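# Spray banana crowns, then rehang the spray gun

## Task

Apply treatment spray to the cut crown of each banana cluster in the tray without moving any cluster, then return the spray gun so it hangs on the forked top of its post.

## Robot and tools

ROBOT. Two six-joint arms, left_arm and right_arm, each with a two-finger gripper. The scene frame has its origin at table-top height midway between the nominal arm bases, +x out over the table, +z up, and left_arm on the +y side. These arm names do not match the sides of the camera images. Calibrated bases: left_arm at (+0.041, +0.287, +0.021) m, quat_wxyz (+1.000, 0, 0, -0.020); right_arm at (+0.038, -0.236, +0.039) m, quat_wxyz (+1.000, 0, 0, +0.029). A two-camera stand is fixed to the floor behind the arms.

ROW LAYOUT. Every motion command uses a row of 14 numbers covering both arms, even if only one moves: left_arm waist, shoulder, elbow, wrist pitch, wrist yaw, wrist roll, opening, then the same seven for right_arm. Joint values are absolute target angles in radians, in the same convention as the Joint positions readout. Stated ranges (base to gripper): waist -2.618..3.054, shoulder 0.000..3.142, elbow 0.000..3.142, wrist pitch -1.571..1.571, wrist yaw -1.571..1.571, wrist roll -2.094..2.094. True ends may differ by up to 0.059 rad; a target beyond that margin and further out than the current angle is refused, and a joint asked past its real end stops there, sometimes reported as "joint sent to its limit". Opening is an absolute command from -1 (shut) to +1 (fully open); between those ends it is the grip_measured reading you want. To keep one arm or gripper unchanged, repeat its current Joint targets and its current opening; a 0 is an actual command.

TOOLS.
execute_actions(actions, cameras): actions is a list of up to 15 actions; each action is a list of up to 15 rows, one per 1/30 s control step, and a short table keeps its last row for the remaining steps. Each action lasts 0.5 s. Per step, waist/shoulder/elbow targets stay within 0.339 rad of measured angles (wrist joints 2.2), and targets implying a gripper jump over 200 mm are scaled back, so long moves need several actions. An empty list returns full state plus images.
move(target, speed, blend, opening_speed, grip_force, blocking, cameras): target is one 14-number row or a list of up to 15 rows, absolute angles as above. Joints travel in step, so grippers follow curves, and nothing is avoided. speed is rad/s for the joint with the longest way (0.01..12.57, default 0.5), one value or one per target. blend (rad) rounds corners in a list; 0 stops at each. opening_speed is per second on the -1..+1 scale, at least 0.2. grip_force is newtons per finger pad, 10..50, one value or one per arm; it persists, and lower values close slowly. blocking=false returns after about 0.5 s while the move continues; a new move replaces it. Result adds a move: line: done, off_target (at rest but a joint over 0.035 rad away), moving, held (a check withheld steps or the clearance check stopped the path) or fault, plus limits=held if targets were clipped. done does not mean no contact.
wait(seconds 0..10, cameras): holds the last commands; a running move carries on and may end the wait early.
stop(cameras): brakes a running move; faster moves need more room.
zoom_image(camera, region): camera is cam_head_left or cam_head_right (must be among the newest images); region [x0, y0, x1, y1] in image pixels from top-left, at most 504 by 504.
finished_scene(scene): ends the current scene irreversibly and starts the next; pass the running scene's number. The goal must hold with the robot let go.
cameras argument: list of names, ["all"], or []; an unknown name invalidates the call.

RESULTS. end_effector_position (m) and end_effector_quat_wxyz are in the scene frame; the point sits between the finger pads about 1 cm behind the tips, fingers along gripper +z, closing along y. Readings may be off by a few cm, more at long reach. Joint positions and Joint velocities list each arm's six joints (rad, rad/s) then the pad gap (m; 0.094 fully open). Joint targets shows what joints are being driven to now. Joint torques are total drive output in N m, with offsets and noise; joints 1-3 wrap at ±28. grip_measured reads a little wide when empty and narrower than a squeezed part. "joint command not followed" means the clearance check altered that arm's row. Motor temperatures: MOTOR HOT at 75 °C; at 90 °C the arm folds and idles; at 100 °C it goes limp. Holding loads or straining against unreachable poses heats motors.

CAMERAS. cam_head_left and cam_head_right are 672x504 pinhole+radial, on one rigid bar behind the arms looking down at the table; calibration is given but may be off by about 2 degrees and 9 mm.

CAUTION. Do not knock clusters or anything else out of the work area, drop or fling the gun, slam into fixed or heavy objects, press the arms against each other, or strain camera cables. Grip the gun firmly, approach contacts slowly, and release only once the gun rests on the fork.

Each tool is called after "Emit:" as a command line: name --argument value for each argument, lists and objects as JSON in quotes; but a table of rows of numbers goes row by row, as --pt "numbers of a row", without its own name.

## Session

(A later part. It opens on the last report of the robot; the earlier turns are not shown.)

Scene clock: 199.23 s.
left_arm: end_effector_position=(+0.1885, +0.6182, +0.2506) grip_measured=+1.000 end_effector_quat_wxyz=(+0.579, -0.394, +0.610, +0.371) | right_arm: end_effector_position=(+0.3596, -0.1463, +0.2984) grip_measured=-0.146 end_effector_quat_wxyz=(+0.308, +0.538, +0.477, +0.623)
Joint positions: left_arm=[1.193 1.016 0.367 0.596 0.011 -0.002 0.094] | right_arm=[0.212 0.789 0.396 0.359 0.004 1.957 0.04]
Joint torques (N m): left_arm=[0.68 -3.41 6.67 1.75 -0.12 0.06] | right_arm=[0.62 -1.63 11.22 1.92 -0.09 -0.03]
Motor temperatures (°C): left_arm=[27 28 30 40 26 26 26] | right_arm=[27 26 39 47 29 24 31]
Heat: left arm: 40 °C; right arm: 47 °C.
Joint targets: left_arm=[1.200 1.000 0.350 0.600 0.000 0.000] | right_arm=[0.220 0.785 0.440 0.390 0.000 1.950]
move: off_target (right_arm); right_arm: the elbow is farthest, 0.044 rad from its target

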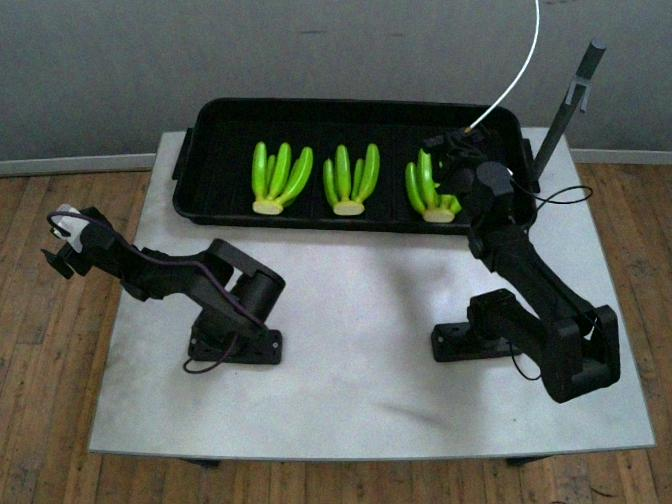

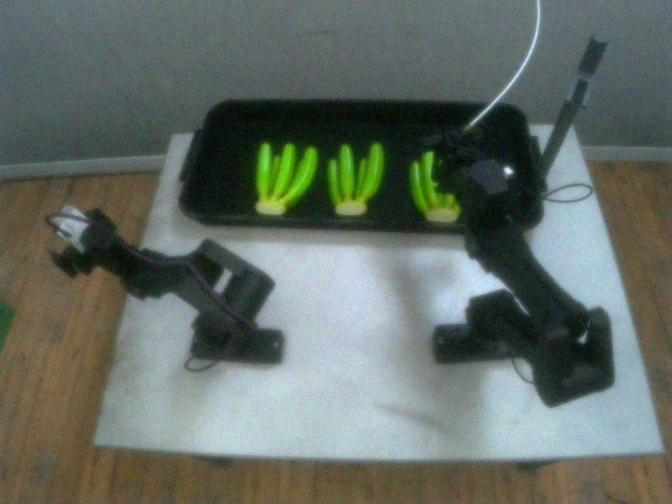

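Emit:
move --pt "1.2 1.0 0.35 0.6 0 0 1 0.32 0.785 0.41 0.41 0.0 1.95 -0.5" --pt "1.2 1.0 0.35 0.6 0 0 1 0.32 0.43 0.34 0.14 0.0 1.95 -0.5" --speed 0.15 --cameras '["cam_head_left","cam_head_right"]'

Emit:
zoom_image --camera "cam_head_left" --region '[360, 80, 560, 280]'

Emit:
zoom_image --camera "cam_head_right" --region '[360, 80, 560, 280]'

Scene clock: 214.03 s.
left_arm: end_effector_position=(+0.1885, +0.6182, +0.2506) grip_measured=+1.000 end_effector_quat_wxyz=(+0.579, -0.394, +0.610, +0.371) | right_arm: end_effector_position=(+0.3005, -0.1328, +0.3123) grip_measured=-0.154 end_effector_quat_wxyz=(+0.282, +0.501, +0.491, +0.654)
Joint positions: left_arm=[1.193 1.016 0.367 0.596 0.011 -0.002 0.094] | right_arm=[0.313 0.446 0.352 0.109 0.002 1.959 0.04]
Joint torques (N m): left_arm=[0.7 -3.45 6.74 1.77 -0.13 0.06] | right_arm=[0.54 -0.46 6.6 1.92 -0.06 -0.08]
Motor temperatures (°C): left_arm=[27 28 30 40 26 26 26] | right_arm=[26 26 44 48 29 24 31]
Heat: left arm: 40 °C; right arm: 48 °C.
Joint targets: left_arm=[1.200 1.000 0.350 0.600 0.000 0.000] | right_arm=[0.320 0.430 0.340 0.140 0.000 1.950]
move: done

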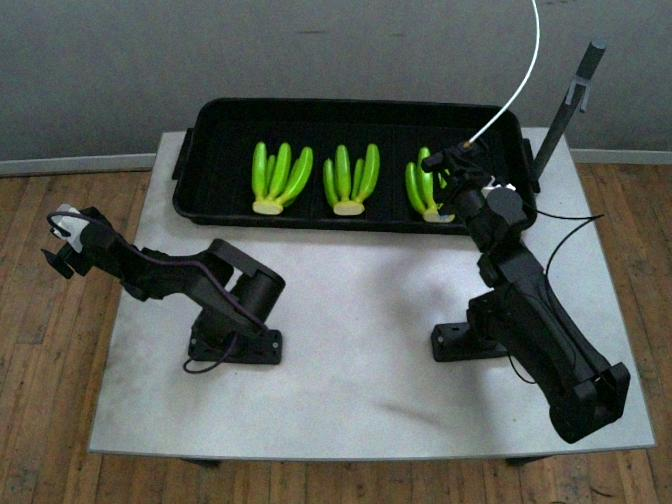

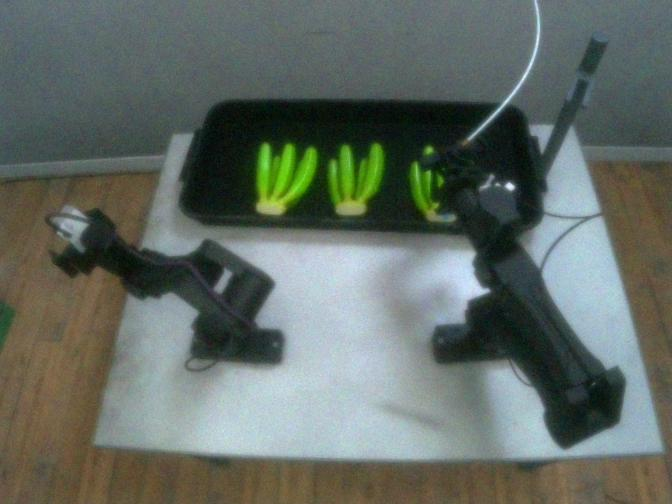

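Scaled by 2.520 from the camera's 672x504 image, which has a finer 960x720 frame.

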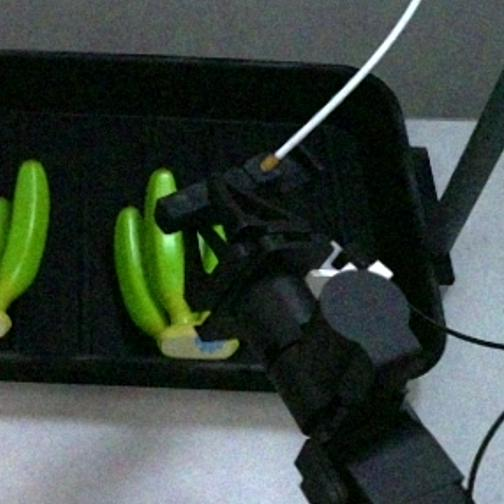

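Scaled by 2.520 from the camera's 672x504 image, which has a finer 960x720 frame.

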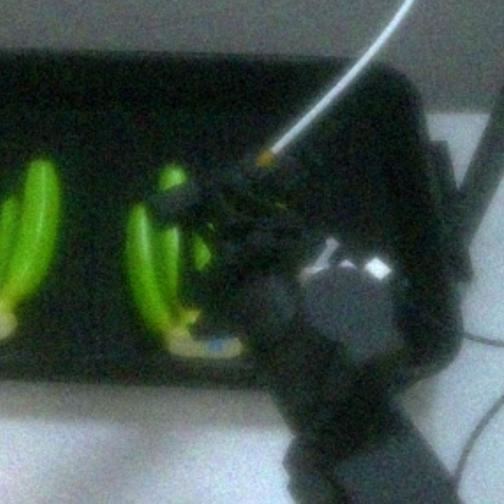

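Emit:
move --pt "1.2 1.0 0.35 0.6 0 0 1 0.25 0.43 0.34 0.14 0.0 1.95 -0.5" --pt "1.2 1.0 0.35 0.6 0 0 1 0.46 0.43 0.34 0.14 0.0 1.95 -0.5" --speed 0.06 --cameras '["cam_head_left"]'

Emit:
zoom_image --camera "cam_head_left" --region '[360, 80, 560, 280]'

Scene clock: 226.70 s.
left_arm: end_effector_position=(+0.1885, +0.6182, +0.2506) grip_measured=+1.000 end_effector_quat_wxyz=(+0.579, -0.394, +0.610, +0.371) | right_arm: end_effector_position=(+0.2837, -0.0973, +0.3122) grip_measured=-0.154 end_effector_quat_wxyz=(+0.236, +0.466, +0.525, +0.672)
Joint positions: left_arm=[1.193 1.016 0.367 0.596 0.011 -0.002 0.094] | right_arm=[0.452 0.446 0.352 0.109 0.002 1.959 0.04]
Joint torques (N m): left_arm=[0.58 -3.49 6.64 1.75 -0.14 0.05] | right_arm=[0.73 -0.64 6.94 1.92 -0.08 -0.07]
Heat: left arm: 40 °C; right arm: 50 °C.
Joint targets: left_arm=[1.200 1.000 0.350 0.600 0.000 0.000] | right_arm=[0.460 0.430 0.340 0.140 0.000 1.950]
move: done
Images, in order (width x height): cam_head_left 672x504.

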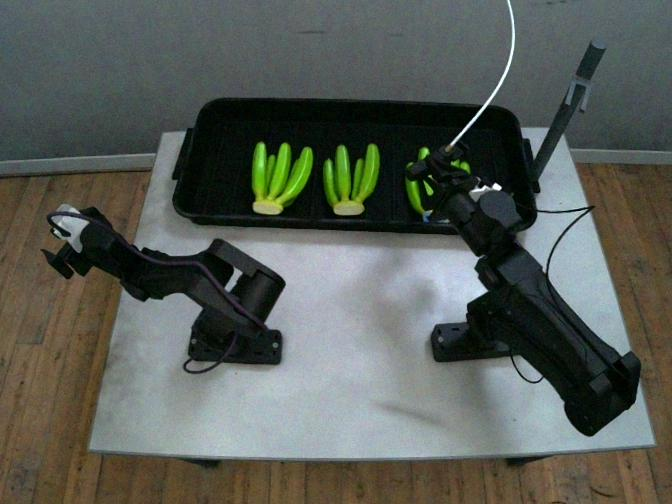

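Scaled by 2.520 from the camera's 672x504 image, which has a finer 960x720 frame.

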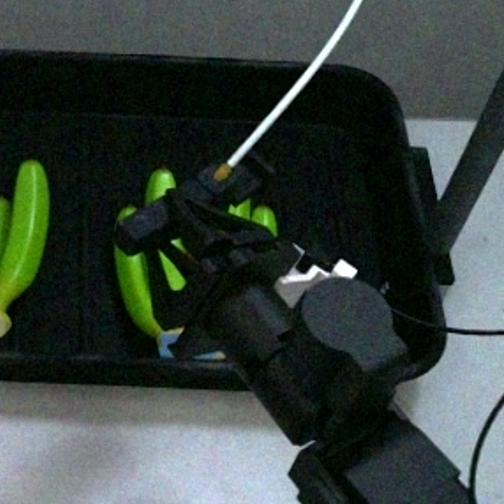

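Emit:
move --pt "1.2 1.0 0.35 0.6 0 0 1 0.46 0.37 0.32 0.1 0.0 1.95 -0.5" --pt "1.2 1.0 0.35 0.6 0 0 1 0.26 0.37 0.32 0.1 0.0 1.95 -0.5" --pt "1.2 1.0 0.35 0.6 0 0 1 0.655 1.15 0.53 0.66 0.0 1.95 -0.5" --speed '[0.1,0.08,0.25]' --blend 0.02 --cameras '["cam_head_left"]'

Emit:
zoom_image --camera "cam_head_left" --region '[300, 80, 500, 280]'

Emit:
move --pt "1.2 1.0 0.35 0.6 0 0 1 0.655 1.15 0.53 0.66 0.0 1.95 -0.5" --pt "1.2 1.0 0.35 0.6 0 0 1 0.85 1.15 0.53 0.66 0.0 1.95 -0.5" --pt "1.2 1.0 0.35 0.6 0 0 1 0.85 1.06 0.47 0.62 0.0 1.95 -0.5" --pt "1.2 1.0 0.35 0.6 0 0 1 0.68 1.06 0.47 0.62 0.0 1.95 -0.5" --speed 0.08 --blend 0.02 --cameras '["cam_head_left"]'

Emit:
zoom_image --camera "cam_head_left" --region '[270, 80, 470, 280]'

Scene clock: 252.53 s.
left_arm: end_effector_position=(+0.1885, +0.6182, +0.2506) grip_measured=+1.000 end_effector_quat_wxyz=(+0.579, -0.394, +0.610, +0.371) | right_arm: end_effector_position=(+0.3358, +0.0200, +0.2828) grip_measured=-0.154 end_effector_quat_wxyz=(+0.162, +0.425, +0.587, +0.669)
Joint positions: left_arm=[1.193 1.016 0.367 0.596 0.011 -0.002 0.094] | right_arm=[0.648 1.15 0.488 0.611 0 1.96 0.04]
Joint torques (N m): left_arm=[0.65 -3.41 6.68 1.76 -0.12 0.04] | right_arm=[0.61 -3.79 10.96 2.16 -0.03 -0.1]
Heat: left arm: 40 °C; right arm: 51 °C.
Joint targets: left_arm=[1.200 1.000 0.350 0.600 0.000 0.000] | right_arm=[0.655 1.150 0.530 0.660 0.000 1.950]
move: off_target (right_arm); right_arm: the wrist pitch is farthest, 0.049 rad from its target
Images, in order (width x height): cam_head_left 672x504.

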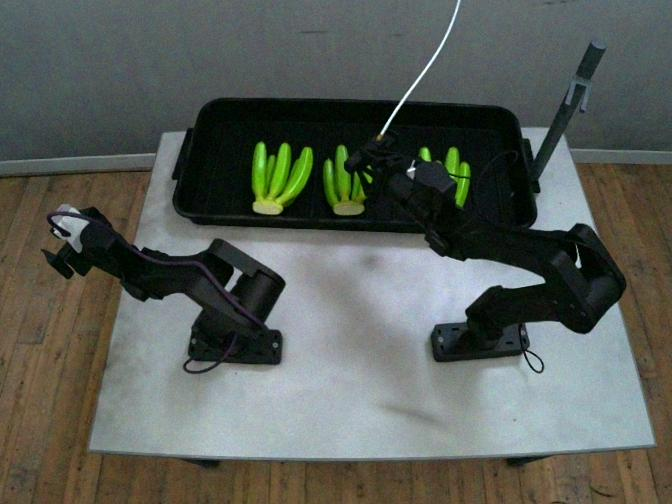

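Scaled by 2.520 from the camera's 672x504 image, which has a finer 960x720 frame.

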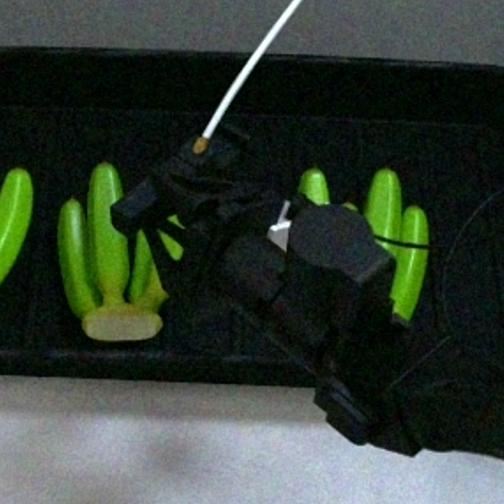

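Scene clock: 258.53 s.
left_arm: end_effector_position=(+0.1885, +0.6182, +0.2506) grip_measured=+1.000 end_effector_quat_wxyz=(+0.579, -0.394, +0.610, +0.371) | right_arm: end_effector_position=(+0.3187, +0.0254, +0.2973) grip_measured=-0.154 end_effector_quat_wxyz=(+0.151, +0.407, +0.586, +0.684)
Joint positions: left_arm=[1.193 1.016 0.367 0.596 0.011 -0.002 0.094] | right_arm=[0.688 1.086 0.482 0.587 0 1.961 0.04]
Joint torques (N m): left_arm=[0.59 -3.44 6.76 1.76 -0.13 0.04] | right_arm=[-0.57 -5.82 6.34 1.97 -0.03 -0.06]
Heat: left arm: 40 °C; right arm: 51 °C.
Joint targets: left_arm=[1.200 1.000 0.350 0.600 0.000 0.000] | right_arm=[0.680 1.060 0.470 0.620 0.000 1.950]
move: done
Images, in order (width x height): cam_head_left 672x504.

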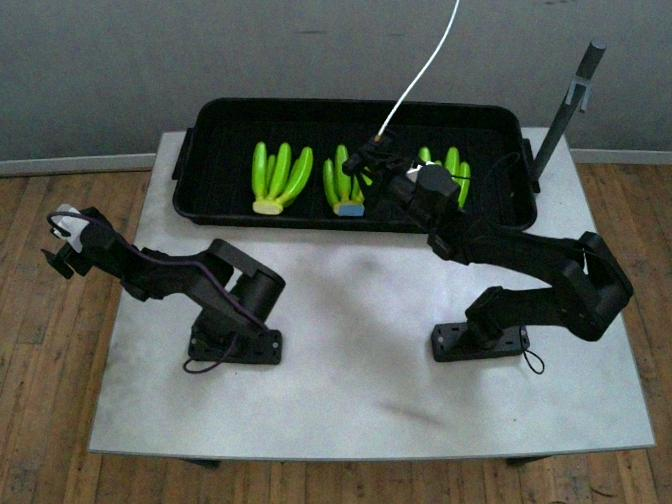

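Scaled by 2.520 from the camera's 672x504 image, which has a finer 960x720 frame.

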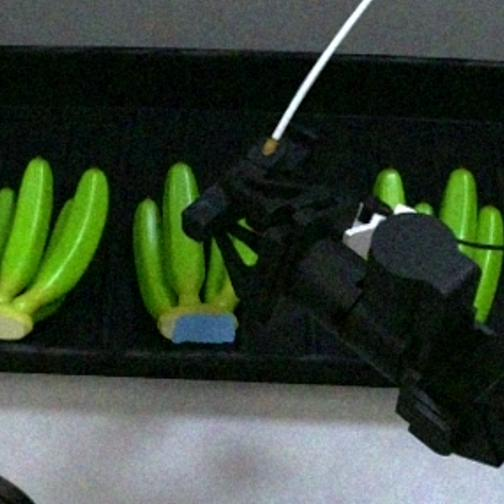

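Emit:
move --pt "1.2 1.0 0.35 0.6 0 0 1 0.8 1.12 0.51 0.65 0.0 1.95 -0.5" --pt "1.2 1.0 0.35 0.6 0 0 1 0.93 1.14 0.53 0.65 0.0 1.95 -0.5" --pt "1.2 1.0 0.35 0.6 0 0 1 0.93 1.07 0.48 0.63 0.0 1.95 -0.5" --pt "1.2 1.0 0.35 0.6 0 0 1 0.86 1.07 0.48 0.63 0.0 1.95 -0.5" --speed '[0.2,0.08,0.1,0.08]' --blend 0.02

Emit:
move --pt "1.2 1.0 0.35 0.6 0 0 1 0.87 1.753 1.06 0.765 0.0 1.95 -0.5" --pt "1.2 1.0 0.35 0.6 0 0 1 1.1 1.753 1.06 0.765 0.0 1.95 -0.5" --speed '[0.3,0.07]' --cameras '["cam_head_left"]'

Emit:
zoom_image --camera "cam_head_left" --region '[200, 80, 500, 280]'

Scene clock: 271.87 s.
left_arm: end_effector_position=(+0.1885, +0.6182, +0.2506) grip_measured=+1.000 end_effector_quat_wxyz=(+0.579, -0.394, +0.610, +0.371) | right_arm: end_effector_position=(+0.2683, +0.0726, +0.2965) grip_measured=-0.154 end_effector_quat_wxyz=(+0.089, +0.352, +0.620, +0.696)
Joint positions: left_arm=[1.193 1.016 0.367 0.596 0.011 -0.002 0.094] | right_arm=[0.868 1.096 0.482 0.598 0 1.961 0.04]
Joint torques (N m): left_arm=[0.61 -3.4 6.78 1.76 -0.11 0.06] | right_arm=[-0.59 -5.79 7.49 1.98 -0.04 -0.11]
Heat: left arm: 41 °C; right arm: 51 °C.
Joint targets: left_arm=[1.200 1.000 0.350 0.600 0.000 0.000] | right_arm=[0.860 1.070 0.480 0.630 0.000 1.950]
move: done

Scene clock: 278.40 s.
left_arm: end_effector_position=(+0.1885, +0.6182, +0.2506) grip_measured=+1.000 end_effector_quat_wxyz=(+0.579, -0.394, +0.610, +0.371) | right_arm: end_effector_position=(+0.2560, +0.2576, +0.2992) grip_measured=-0.154 end_effector_quat_wxyz=(+0.010, +0.279, +0.652, +0.705)
Joint positions: left_arm=[1.193 1.016 0.367 0.596 0.011 -0.002 0.094] | right_arm=[1.094 1.743 1.019 0.717 0 1.961 0.04]
Joint torques (N m): left_arm=[0.62 -3.38 6.6 1.75 -0.13 0.03] | right_arm=[0.39 -8.8 10.33 2.09 -0.02 -0.12]
Heat: left arm: 41 °C; right arm: 52 °C.
Joint targets: left_arm=[1.200 1.000 0.350 0.600 0.000 0.000] | right_arm=[1.100 1.753 1.060 0.765 0.000 1.950]
move: off_target (right_arm); right_arm: the wrist pitch is farthest, 0.048 rad from its target
Images, in order (width x height): cam_head_left 672x504.

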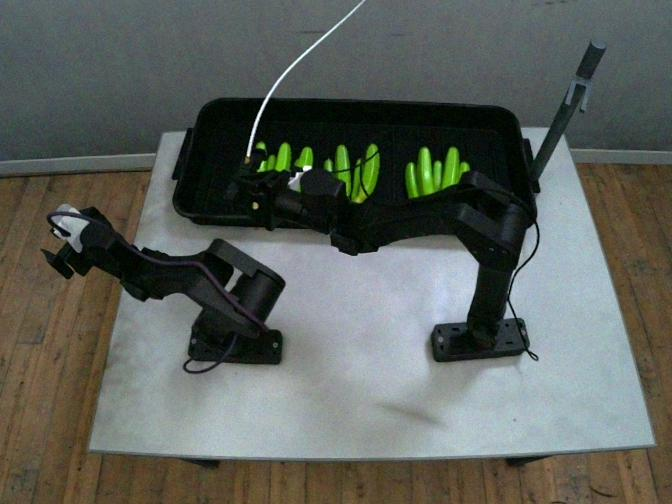

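Scaled by 1.680 from the camera's 672x504 image, which has a finer 960x720 frame.

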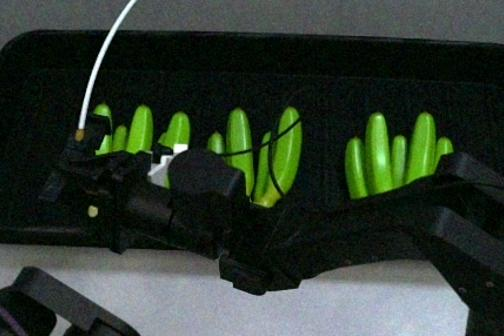

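Emit:
move --pt "1.2 1.0 0.35 0.6 0 0 1 1.05 1.572 0.86 0.78 0.0 1.95 -0.5" --pt "1.2 1.0 0.35 0.6 0 0 1 0.977 1.572 0.86 0.78 0.0 1.95 -0.5" --pt "1.2 1.0 0.35 0.6 0 0 1 0.977 1.924 1.28 0.72 0.0 1.95 -0.5" --pt "1.2 1.0 0.35 0.6 0 0 1 0.977 1.572 0.86 0.78 0.0 1.95 -0.5" --pt "1.2 1.0 0.35 0.6 0 0 1 0.7 1.45 0.75 0.75 0.0 1.95 -0.5" --speed '[0.3,0.15,0.12,0.3,0.4]' --blend 0.02 --cameras '["cam_head_left"]'

Emit:
zoom_image --camera "cam_head_left" --region '[220, 140, 380, 240]'

Scene clock: 300.53 s.
left_arm: end_effector_position=(+0.1885, +0.6182, +0.2506) grip_measured=+1.000 end_effector_quat_wxyz=(+0.579, -0.394, +0.610, +0.371) | right_arm: end_effector_position=(+0.3782, +0.0902, +0.3040) grip_measured=-0.154 end_effector_quat_wxyz=(+0.146, +0.399, +0.584, +0.691)
Joint positions: left_arm=[1.193 1.016 0.367 0.596 0.011 -0.002 0.094] | right_arm=[0.702 1.483 0.762 0.719 -0.003 1.961 0.04]
Joint torques (N m): left_arm=[0.75 -3.4 6.69 1.79 -0.13 0.04] | right_arm=[0.03 -9.99 6.32 1.98 -0.03 -0.14]
Motor temperatures (°C): left_arm=[27 28 30 41 26 26 26] | right_arm=[26 30 45 54 29 24 32]
Heat: left arm: 41 °C; right arm: 54 °C.
Joint targets: left_arm=[1.200 1.000 0.350 0.600 0.000 0.000] | right_arm=[0.700 1.450 0.750 0.750 0.000 1.950]
move: done
Images, in order (width x height): cam_head_left 672x504.

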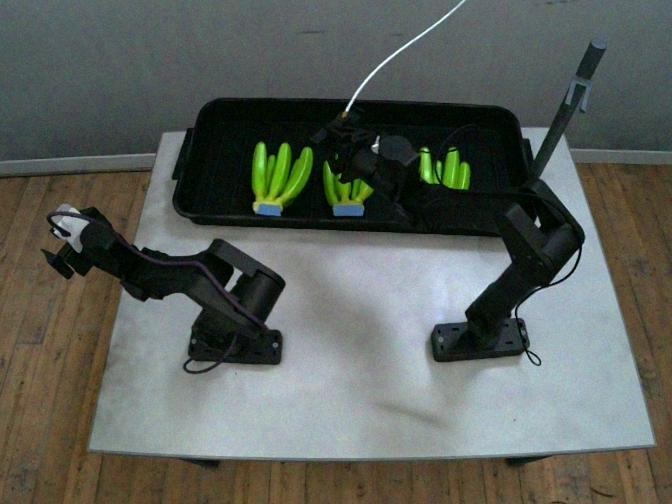

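Scaled by 3.150 from the camera's 672x504 image, which has a finer 960x720 frame.

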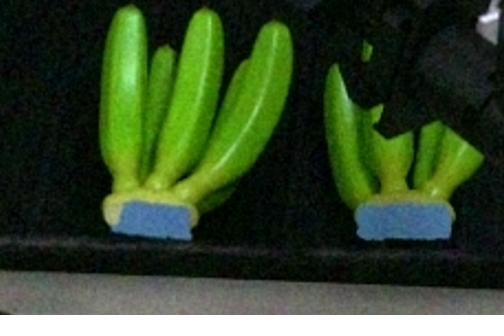

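Emit:
move --pt "1.2 1.0 0.35 0.6 0 0 1 0.94 1.8 1.12 0.74 0.0 1.95 -0.5" --pt "1.2 1.0 0.35 0.6 0 0 1 0.94 2.03 1.435 0.665 0.0 1.95 -0.5" --pt "1.2 1.0 0.35 0.6 0 0 1 1.06 2.03 1.435 0.665 0.0 1.95 -0.5" --pt "1.2 1.0 0.35 0.6 0 0 1 1.06 1.8 1.12 0.74 0.0 1.95 -0.5" --pt "1.2 1.0 0.35 0.6 0 0 1 0.65 1.2 0.6 0.7 0.0 1.95 -0.5" --pt "1.2 1.0 0.35 0.6 0 0 1 0.6 0.5 0.35 0.3 0.0 1.95 -0.5" --speed '[0.4,0.2,0.08,0.2,0.5,0.5]' --blend 0.02 --cameras '["cam_head_left"]'

Emit:
zoom_image --camera "cam_head_left" --region '[230, 140, 480, 240]'

Scene clock: 318.97 s.
left_arm: end_effector_position=(+0.1885, +0.6182, +0.2506) grip_measured=+1.000 end_effector_quat_wxyz=(+0.579, -0.394, +0.610, +0.371) | right_arm: end_effector_position=(+0.2655, -0.0546, +0.3380) grip_measured=-0.154 end_effector_quat_wxyz=(+0.188, +0.401, +0.532, +0.721)
Joint positions: left_arm=[1.193 1.016 0.367 0.596 0.011 -0.002 0.094] | right_arm=[0.608 0.516 0.361 0.267 -0.003 1.962 0.04]
Joint torques (N m): left_arm=[0.59 -3.48 6.71 1.77 -0.11 0.06] | right_arm=[-0.77 -0.75 6.71 1.99 -0.04 -0.1]
Heat: left arm: 41 °C; right arm: 53 °C.
Joint targets: left_arm=[1.200 1.000 0.350 0.600 0.000 0.000] | right_arm=[0.600 0.500 0.350 0.300 0.000 1.950]
move: done
Images, in order (width x height): cam_head_left 672x504.

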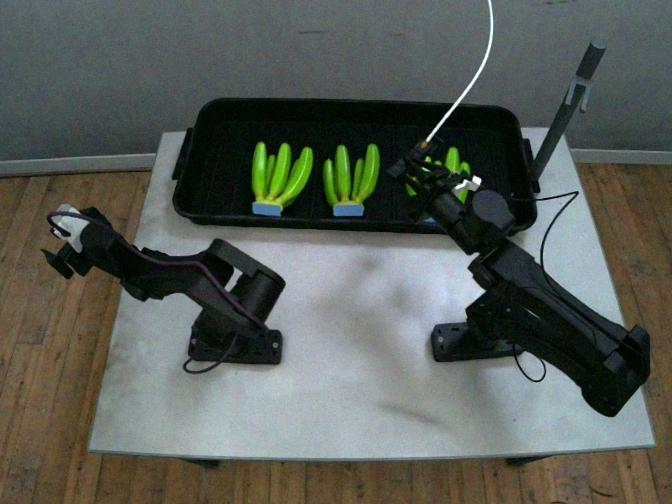

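Scaled by 2.016 from the camera's 672x504 image, which has a finer 960x720 frame.

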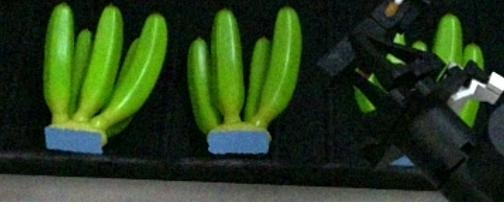

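Emit:
move --pt "1.2 1.0 0.35 0.6 0 0 1 0.05 0.5 0.3 0.4 0.05 1.2 -0.5" --pt "1.2 1.0 0.35 0.6 0 0 1 -0.33 0.4 0.15 0.55 0.15 0.4 -0.5" --speed 0.5 --blend 0.1 --cameras '["cam_head_left","cam_head_right"]'

Emit:
zoom_image --camera "cam_head_left" --region '[230, 180, 480, 230]'

Emit:
zoom_image --camera "cam_head_left" --region '[510, 60, 640, 190]'

Emit:
zoom_image --camera "cam_head_right" --region '[510, 60, 640, 190]'

Scene clock: 334.47 s.
left_arm: end_effector_position=(+0.1885, +0.6182, +0.2506) grip_measured=+1.000 end_effector_quat_wxyz=(+0.579, -0.394, +0.610, +0.371) | right_arm: end_effector_position=(+0.2937, -0.3316, +0.3225) grip_measured=-0.154 end_effector_quat_wxyz=(+0.788, +0.260, +0.558, +0.014)
Joint positions: left_arm=[1.193 1.016 0.367 0.596 0.011 -0.002 0.094] | right_arm=[-0.323 0.418 0.162 0.504 0.148 0.416 0.04]
Joint torques (N m): left_arm=[0.69 -3.47 6.61 1.76 -0.13 0.08] | right_arm=[-0.66 -0.44 6.76 1.98 -0.06 -0.12]
Heat: left arm: 41 °C; right arm: 54 °C.
Joint targets: left_arm=[1.200 1.000 0.350 0.600 0.000 0.000] | right_arm=[-0.330 0.400 0.150 0.550 0.150 0.400]
move: off_target (right_arm); right_arm: the wrist pitch is farthest, 0.046 rad from its target

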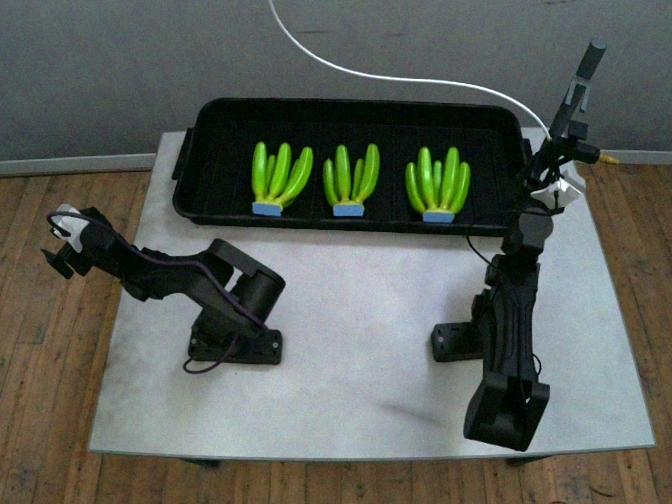

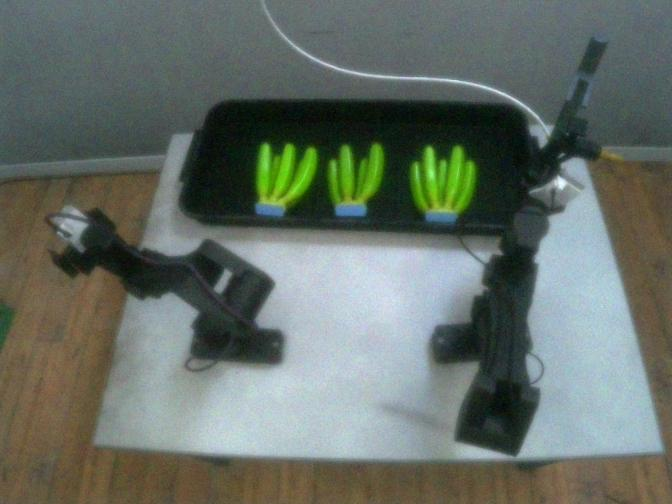

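Scaled by 2.016 from the camera's 672x504 image, which has a finer 960x720 frame.

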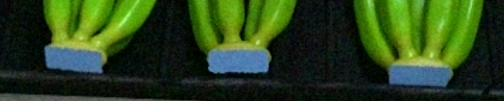

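Scaled by 3.877 from the camera's 672x504 image, which has a finer 960x720 frame.

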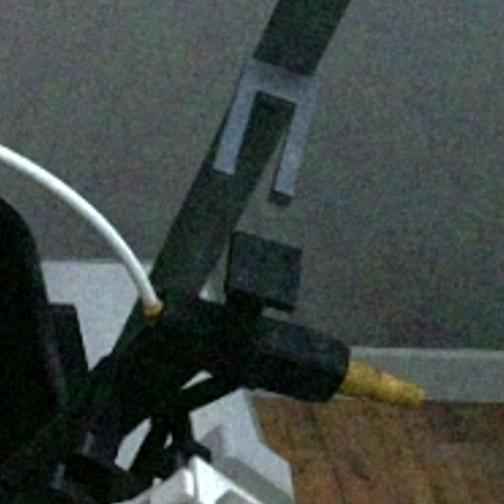

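Scaled by 3.877 from the camera's 672x504 image, which has a finer 960x720 frame.

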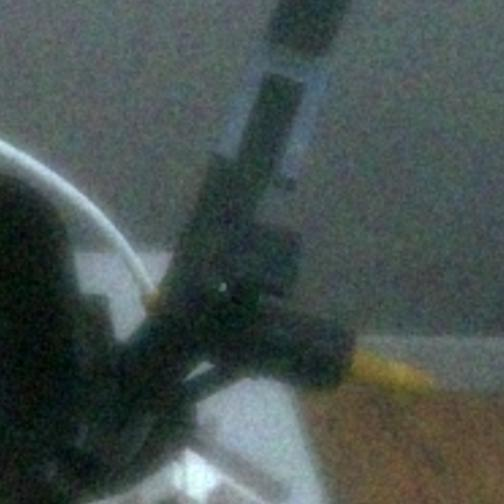

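Emit:
move --pt "1.2 1.0 0.35 0.6 0 0 1 -0.35 0.61 0.235 0.735 0.145 0.37 -0.5" --speed 0.3 --cameras '["cam_head_left","cam_head_right"]'

Emit:
zoom_image --camera "cam_head_left" --region '[510, 60, 630, 180]'

Scene clock: 345.10 s.
left_arm: end_effector_position=(+0.1885, +0.6182, +0.2506) grip_measured=+1.000 end_effector_quat_wxyz=(+0.579, -0.394, +0.610, +0.371) | right_arm: end_effector_position=(+0.3114, -0.3421, +0.3312) grip_measured=-0.154 end_effector_quat_wxyz=(+0.795, +0.254, +0.552, -0.005)
Joint positions: left_arm=[1.193 1.016 0.367 0.596 0.011 -0.002 0.094] | right_arm=[-0.342 0.616 0.195 0.69 0.148 0.385 0.04]
Joint torques (N m): left_arm=[0.66 -3.49 6.67 1.75 -0.15 0.05] | right_arm=[-0.51 -0.43 10.95 1.92 -0.09 -0.17]
Heat: left arm: 41 °C; right arm: 53 °C.
Joint targets: left_arm=[1.200 1.000 0.350 0.600 0.000 0.000] | right_arm=[-0.350 0.610 0.235 0.735 0.145 0.370]
move: off_target (right_arm); right_arm: the wrist pitch is farthest, 0.045 rad from its target

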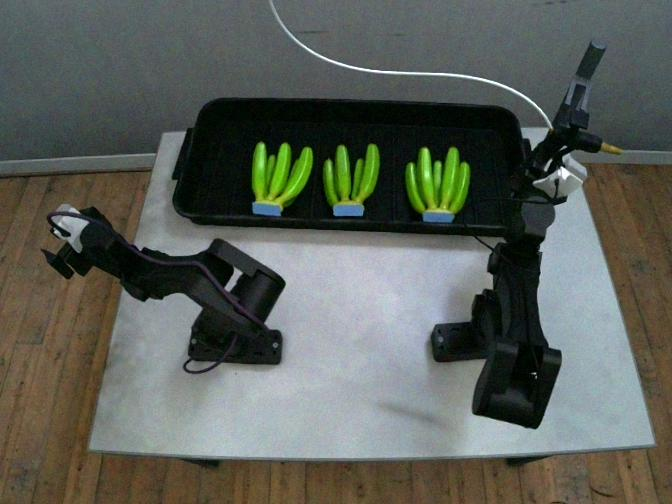

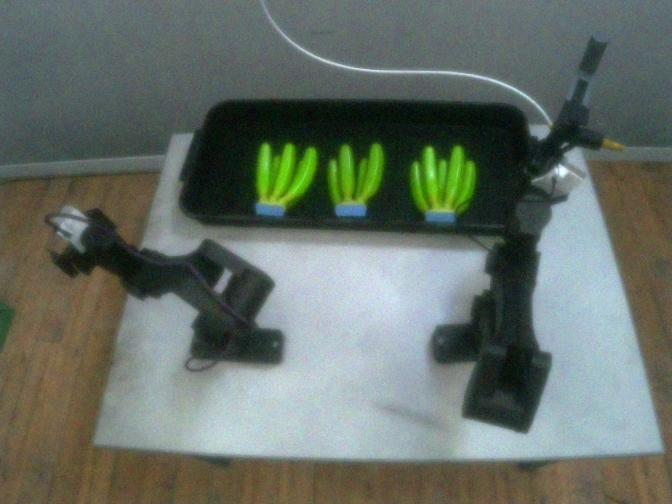

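Scaled by 4.200 from the camera's 672x504 image, which has a finer 960x720 frame.

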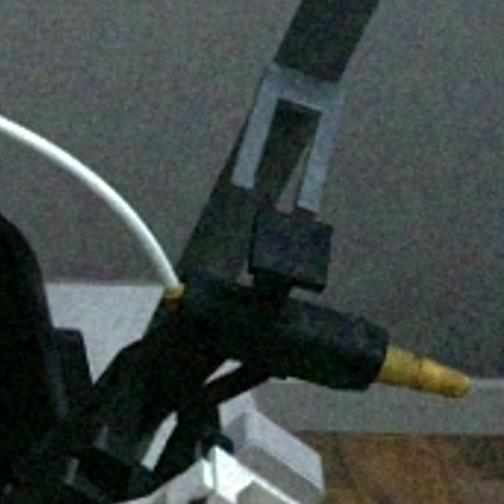

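Emit:
move --pt "1.2 1.0 0.35 0.6 0 0 1 -0.355 0.61 0.27 0.72 0.145 0.37 -0.5" --pt "1.2 1.0 0.35 0.6 0 0 1 -0.402 0.95 0.348 0.955 0.094 0.37 -0.5" --speed 0.2 --cameras '["cam_head_left","cam_head_right"]'

Emit:
zoom_image --camera "cam_head_left" --region '[510, 60, 610, 160]'

Scene clock: 354.33 s.
left_arm: end_effector_position=(+0.1885, +0.6182, +0.2506) grip_measured=+1.000 end_effector_quat_wxyz=(+0.579, -0.394, +0.610, +0.371) | right_arm: end_effector_position=(+0.3516, -0.3647, +0.3410) grip_measured=-0.157 end_effector_quat_wxyz=(+0.796, +0.252, +0.550, -0.015)
Joint positions: left_arm=[1.193 1.016 0.367 0.596 0.011 -0.002 0.094] | right_arm=[-0.393 0.95 0.306 0.917 0.109 0.382 0.04]
Joint torques (N m): left_arm=[0.66 -3.47 6.68 1.76 -0.12 0.04] | right_arm=[-0.8 -1.91 10.77 1.85 -0.24 -0.1]
Heat: left arm: 41 °C; right arm: 53 °C.
Joint targets: left_arm=[1.200 1.000 0.350 0.600 0.000 0.000] | right_arm=[-0.402 0.950 0.348 0.955 0.094 0.370]
move: off_target (right_arm); right_arm: the elbow is farthest, 0.042 rad from its target

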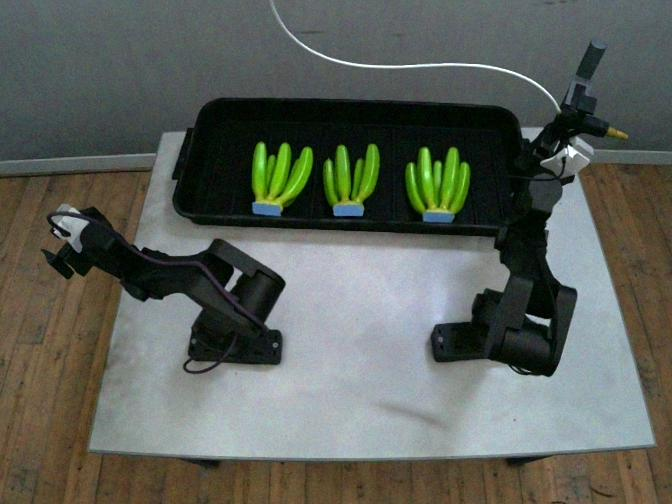

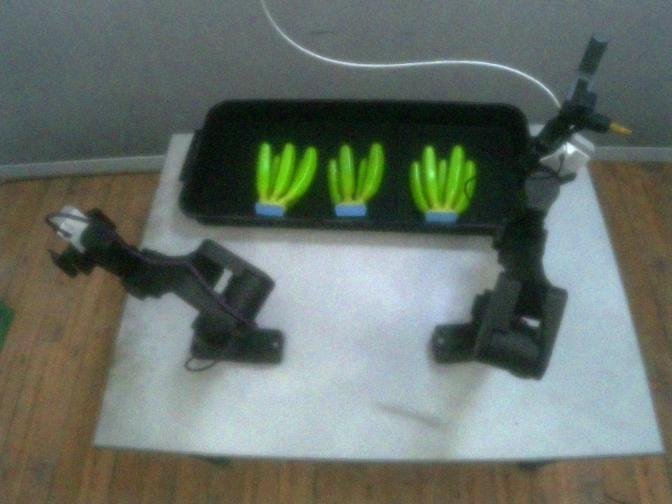

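Scaled by 5.040 from the camera's 672x504 image, which has a finer 960x720 frame.

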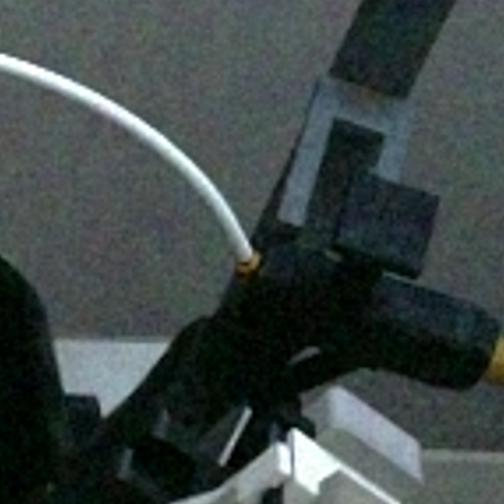

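Emit:
move --pt "1.2 1.0 0.35 0.6 0 0 1 -0.35 0.61 0.27 0.72 0.145 0.37 -0.5" --pt "1.2 1.0 0.35 0.6 0 0 1 -0.305 0.65 0.275 0.735 0.18 0.37 -0.5" --pt "1.2 1.0 0.35 0.6 0 0 1 -0.367 0.95 0.34 0.955 0.12 0.37 -0.5" --speed 0.2 --cameras '["cam_head_left","cam_head_right"]'

Emit:
zoom_image --camera "cam_head_left" --region '[510, 60, 610, 160]'

Scene clock: 367.53 s.
left_arm: end_effector_position=(+0.1885, +0.6182, +0.2506) grip_measured=+1.000 end_effector_quat_wxyz=(+0.579, -0.394, +0.610, +0.371) | right_arm: end_effector_position=(+0.3538, -0.3584, +0.3357) grip_measured=-0.157 end_effector_quat_wxyz=(+0.792, +0.255, +0.554, -0.010)
Joint positions: left_arm=[1.193 1.016 0.367 0.596 0.011 -0.002 0.094] | right_arm=[-0.359 0.951 0.297 0.914 0.138 0.382 0.04]
Joint torques (N m): left_arm=[0.68 -3.49 6.67 1.77 -0.12 0.06] | right_arm=[-0.64 -1.88 10.73 1.91 -0.29 -0.11]
Heat: left arm: 41 °C; right arm: 54 °C.
Joint targets: left_arm=[1.200 1.000 0.350 0.600 0.000 0.000] | right_arm=[-0.367 0.950 0.340 0.955 0.120 0.370]
move: off_target (right_arm); right_arm: the elbow is farthest, 0.043 rad from its target

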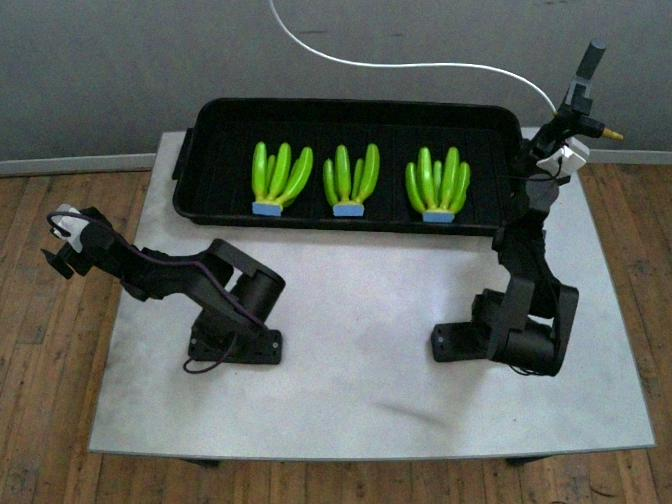

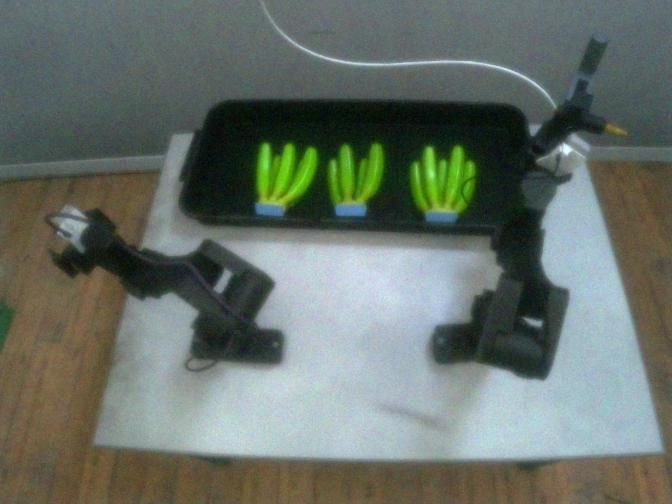

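Scaled by 5.040 from the camera's 672x504 image, which has a finer 960x720 frame.

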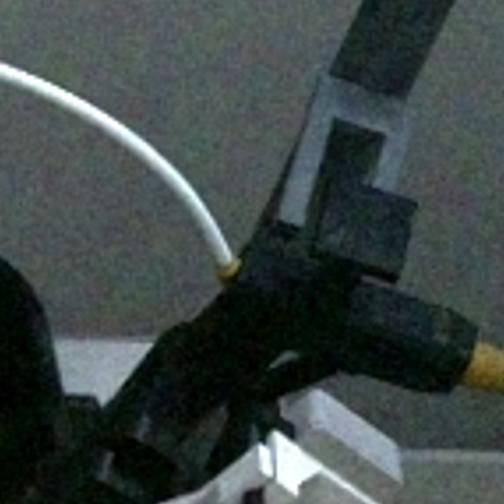

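Emit:
move --pt "1.2 1.0 0.35 0.6 0 0 1 -0.32 0.7 0.295 0.76 0.17 0.37 -0.5" --pt "1.2 1.0 0.35 0.6 0 0 1 -0.275 0.7 0.295 0.76 0.2 0.37 -0.5" --pt "1.2 1.0 0.35 0.6 0 0 1 -0.345 0.95 0.345 0.955 0.13 0.37 -0.5" --pt "1.2 1.0 0.35 0.6 0 0 1 -0.38 1.08 0.4 1.02 0.1 0.37 -0.5" --speed 0.2 --blend 0.02 --cameras '["cam_head_left","cam_head_right"]'

Emit:
zoom_image --camera "cam_head_left" --region '[510, 60, 610, 160]'

Scene clock: 381.53 s.
left_arm: end_effector_position=(+0.1885, +0.6182, +0.2506) grip_measured=+1.000 end_effector_quat_wxyz=(+0.579, -0.394, +0.610, +0.371) | right_arm: end_effector_position=(+0.3753, -0.3663, +0.3354) grip_measured=-0.157 end_effector_quat_wxyz=(+0.788, +0.253, +0.561, -0.009)
Joint positions: left_arm=[1.193 1.016 0.367 0.596 0.011 -0.002 0.094] | right_arm=[-0.372 1.081 0.36 0.967 0.117 0.382 0.04]
Joint torques (N m): left_arm=[0.57 -3.41 6.69 1.76 -0.12 0.05] | right_arm=[-0.65 -2.86 10.26 2.05 -0.22 -0.07]
Heat: left arm: 41 °C; right arm: 54 °C.
Joint targets: left_arm=[1.200 1.000 0.350 0.600 0.000 0.000] | right_arm=[-0.380 1.080 0.400 1.020 0.100 0.370]
move: off_target (right_arm); right_arm: the wrist pitch is farthest, 0.053 rad from its target

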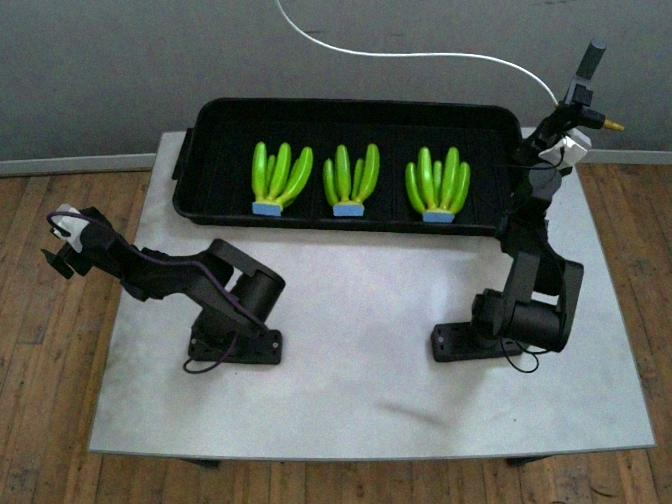

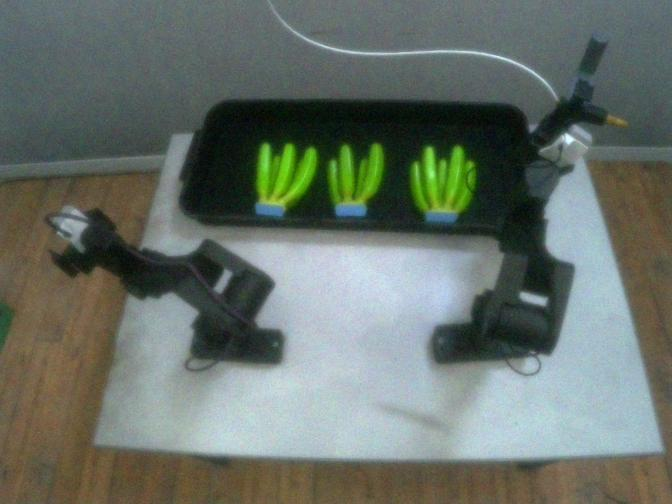

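Scaled by 5.040 from the camera's 672x504 image, which has a finer 960x720 frame.

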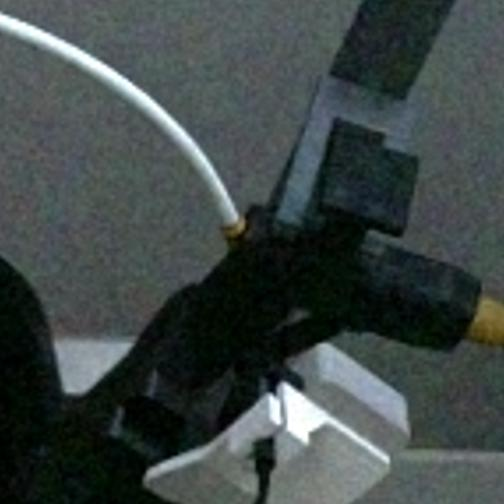

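Emit:
zoom_image --camera "cam_head_left" --region '[555, 70, 605, 120]'

Emit:
zoom_image --camera "cam_head_right" --region '[560, 65, 610, 115]'

Scaled by 10.080 from the camera's 672x504 image, which has a finer 960x720 frame.

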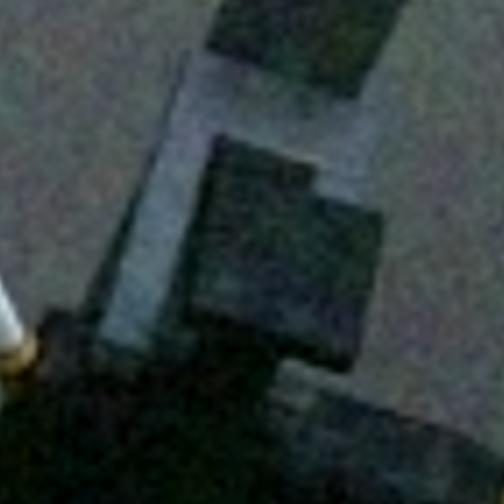

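Scaled by 10.080 from the camera's 672x504 image, which has a finer 960x720 frame.

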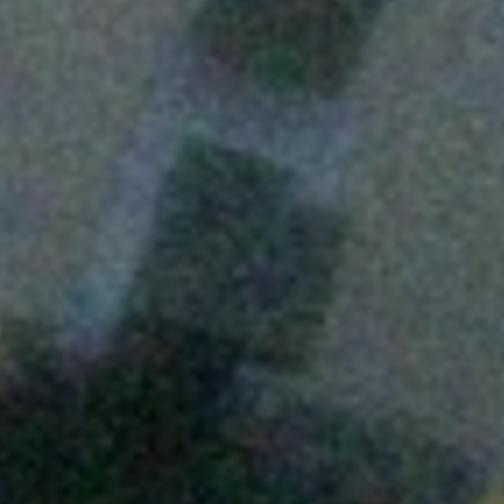

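Emit:
move --pt "1.2 1.0 0.35 0.6 0 0 1 -0.41 1.23 0.46 1.1 0.085 0.37 -0.5" --speed 0.15 --cameras '["cam_head_left","cam_head_right"]'

Emit:
zoom_image --camera "cam_head_left" --region '[535, 60, 605, 130]'

Scene clock: 402.47 s.
left_arm: end_effector_position=(+0.1885, +0.6182, +0.2506) grip_measured=+1.000 end_effector_quat_wxyz=(+0.579, -0.394, +0.610, +0.371) | right_arm: end_effector_position=(+0.3969, -0.3795, +0.3327) grip_measured=-0.157 end_effector_quat_wxyz=(+0.788, +0.250, +0.562, -0.013)
Joint positions: left_arm=[1.193 1.016 0.367 0.596 0.011 -0.002 0.094] | right_arm=[-0.399 1.228 0.422 1.052 0.092 0.379 0.04]
Joint torques (N m): left_arm=[0.62 -3.4 6.74 1.75 -0.12 0.06] | right_arm=[-1.07 -3.88 9.92 2 -0.12 -0.12]
Motor temperatures (°C): left_arm=[27 28 29 41 26 26 26] | right_arm=[26 27 43 55 29 24 32]
Heat: left arm: 41 °C; right arm: 55 °C.
Joint targets: left_arm=[1.200 1.000 0.350 0.600 0.000 0.000] | right_arm=[-0.410 1.230 0.460 1.100 0.085 0.370]
move: off_target (right_arm); right_arm: the wrist pitch is farthest, 0.048 rad from its target

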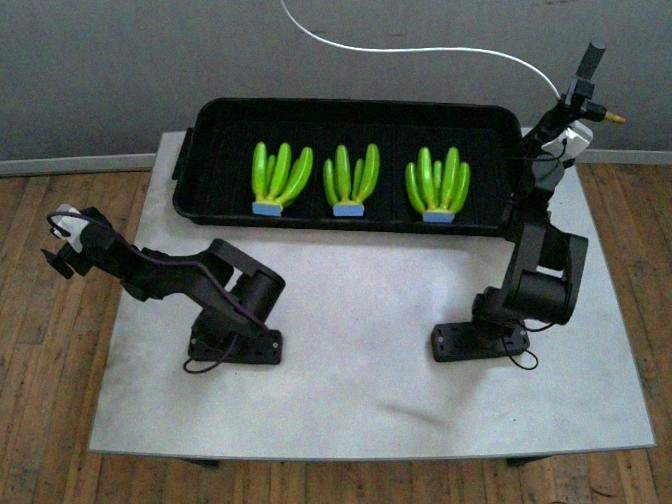

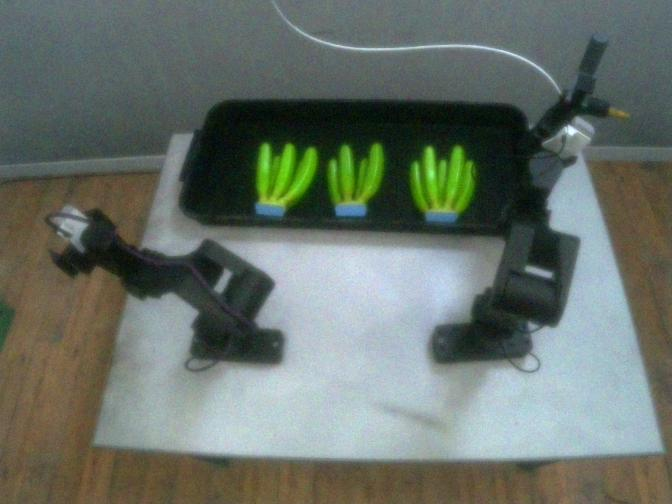

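Scaled by 7.200 from the camera's 672x504 image, which has a finer 960x720 frame.

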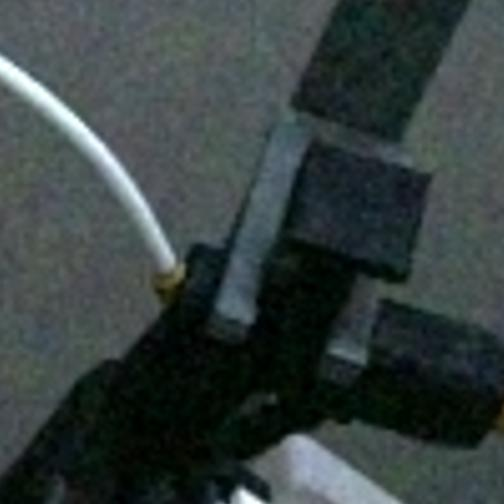

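Emit:
move --pt "1.2 1.0 0.35 0.6 0 0 1 -0.388 1.26 0.44 1.12 0.09 0.37 -0.5" --pt "1.2 1.0 0.35 0.6 0 0 1 -0.388 1.28 0.36 1.2 0.09 0.37 -0.5" --speed 0.1 --cameras '["cam_head_left"]'

Emit:
zoom_image --camera "cam_head_left" --region '[535, 60, 605, 130]'

Scene clock: 410.57 s.
left_arm: end_effector_position=(+0.1885, +0.6182, +0.2506) grip_measured=+1.000 end_effector_quat_wxyz=(+0.579, -0.394, +0.610, +0.371) | right_arm: end_effector_position=(+0.3953, -0.3778, +0.3157) grip_measured=-0.157 end_effector_quat_wxyz=(+0.788, +0.250, +0.563, -0.012)
Joint positions: left_arm=[1.193 1.016 0.367 0.596 0.011 -0.002 0.094] | right_arm=[-0.396 1.277 0.371 1.152 0.092 0.379 0.04]
Joint torques (N m): left_arm=[0.68 -3.52 6.72 1.75 -0.13 0.06] | right_arm=[0.68 -3.7 5.71 2 -0.03 -0.08]
Motor temperatures (°C): left_arm=[27 28 29 41 26 26 26] | right_arm=[26 27 43 56 29 24 33]
Heat: left arm: 41 °C; right arm: 56 °C.
Joint targets: left_arm=[1.200 1.000 0.350 0.600 0.000 0.000] | right_arm=[-0.388 1.280 0.360 1.200 0.090 0.370]
move: off_target (right_arm); right_arm: the wrist pitch is farthest, 0.048 rad from its target
Images, in order (width x height): cam_head_left 672x504.

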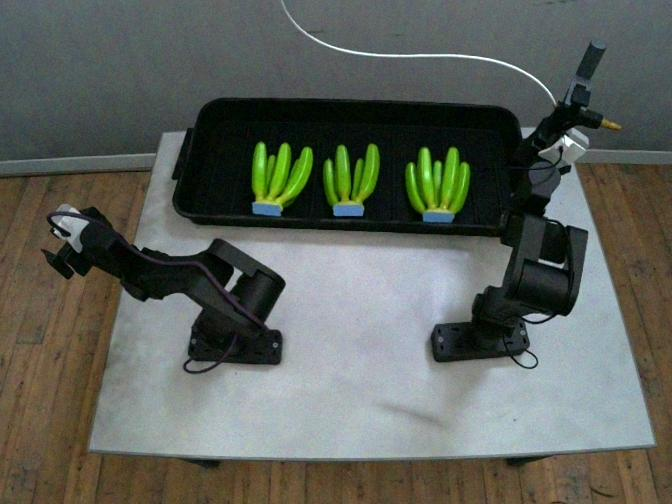

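Scaled by 7.200 from the camera's 672x504 image, which has a finer 960x720 frame.

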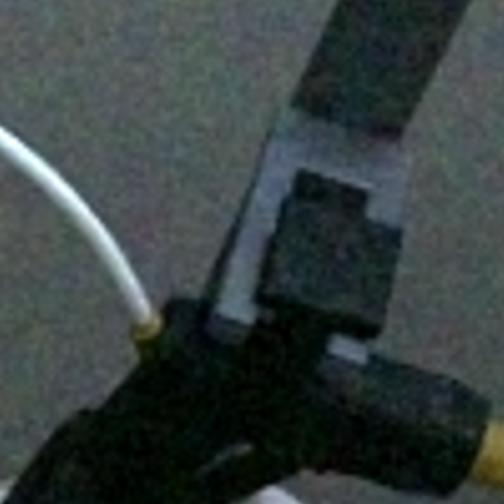

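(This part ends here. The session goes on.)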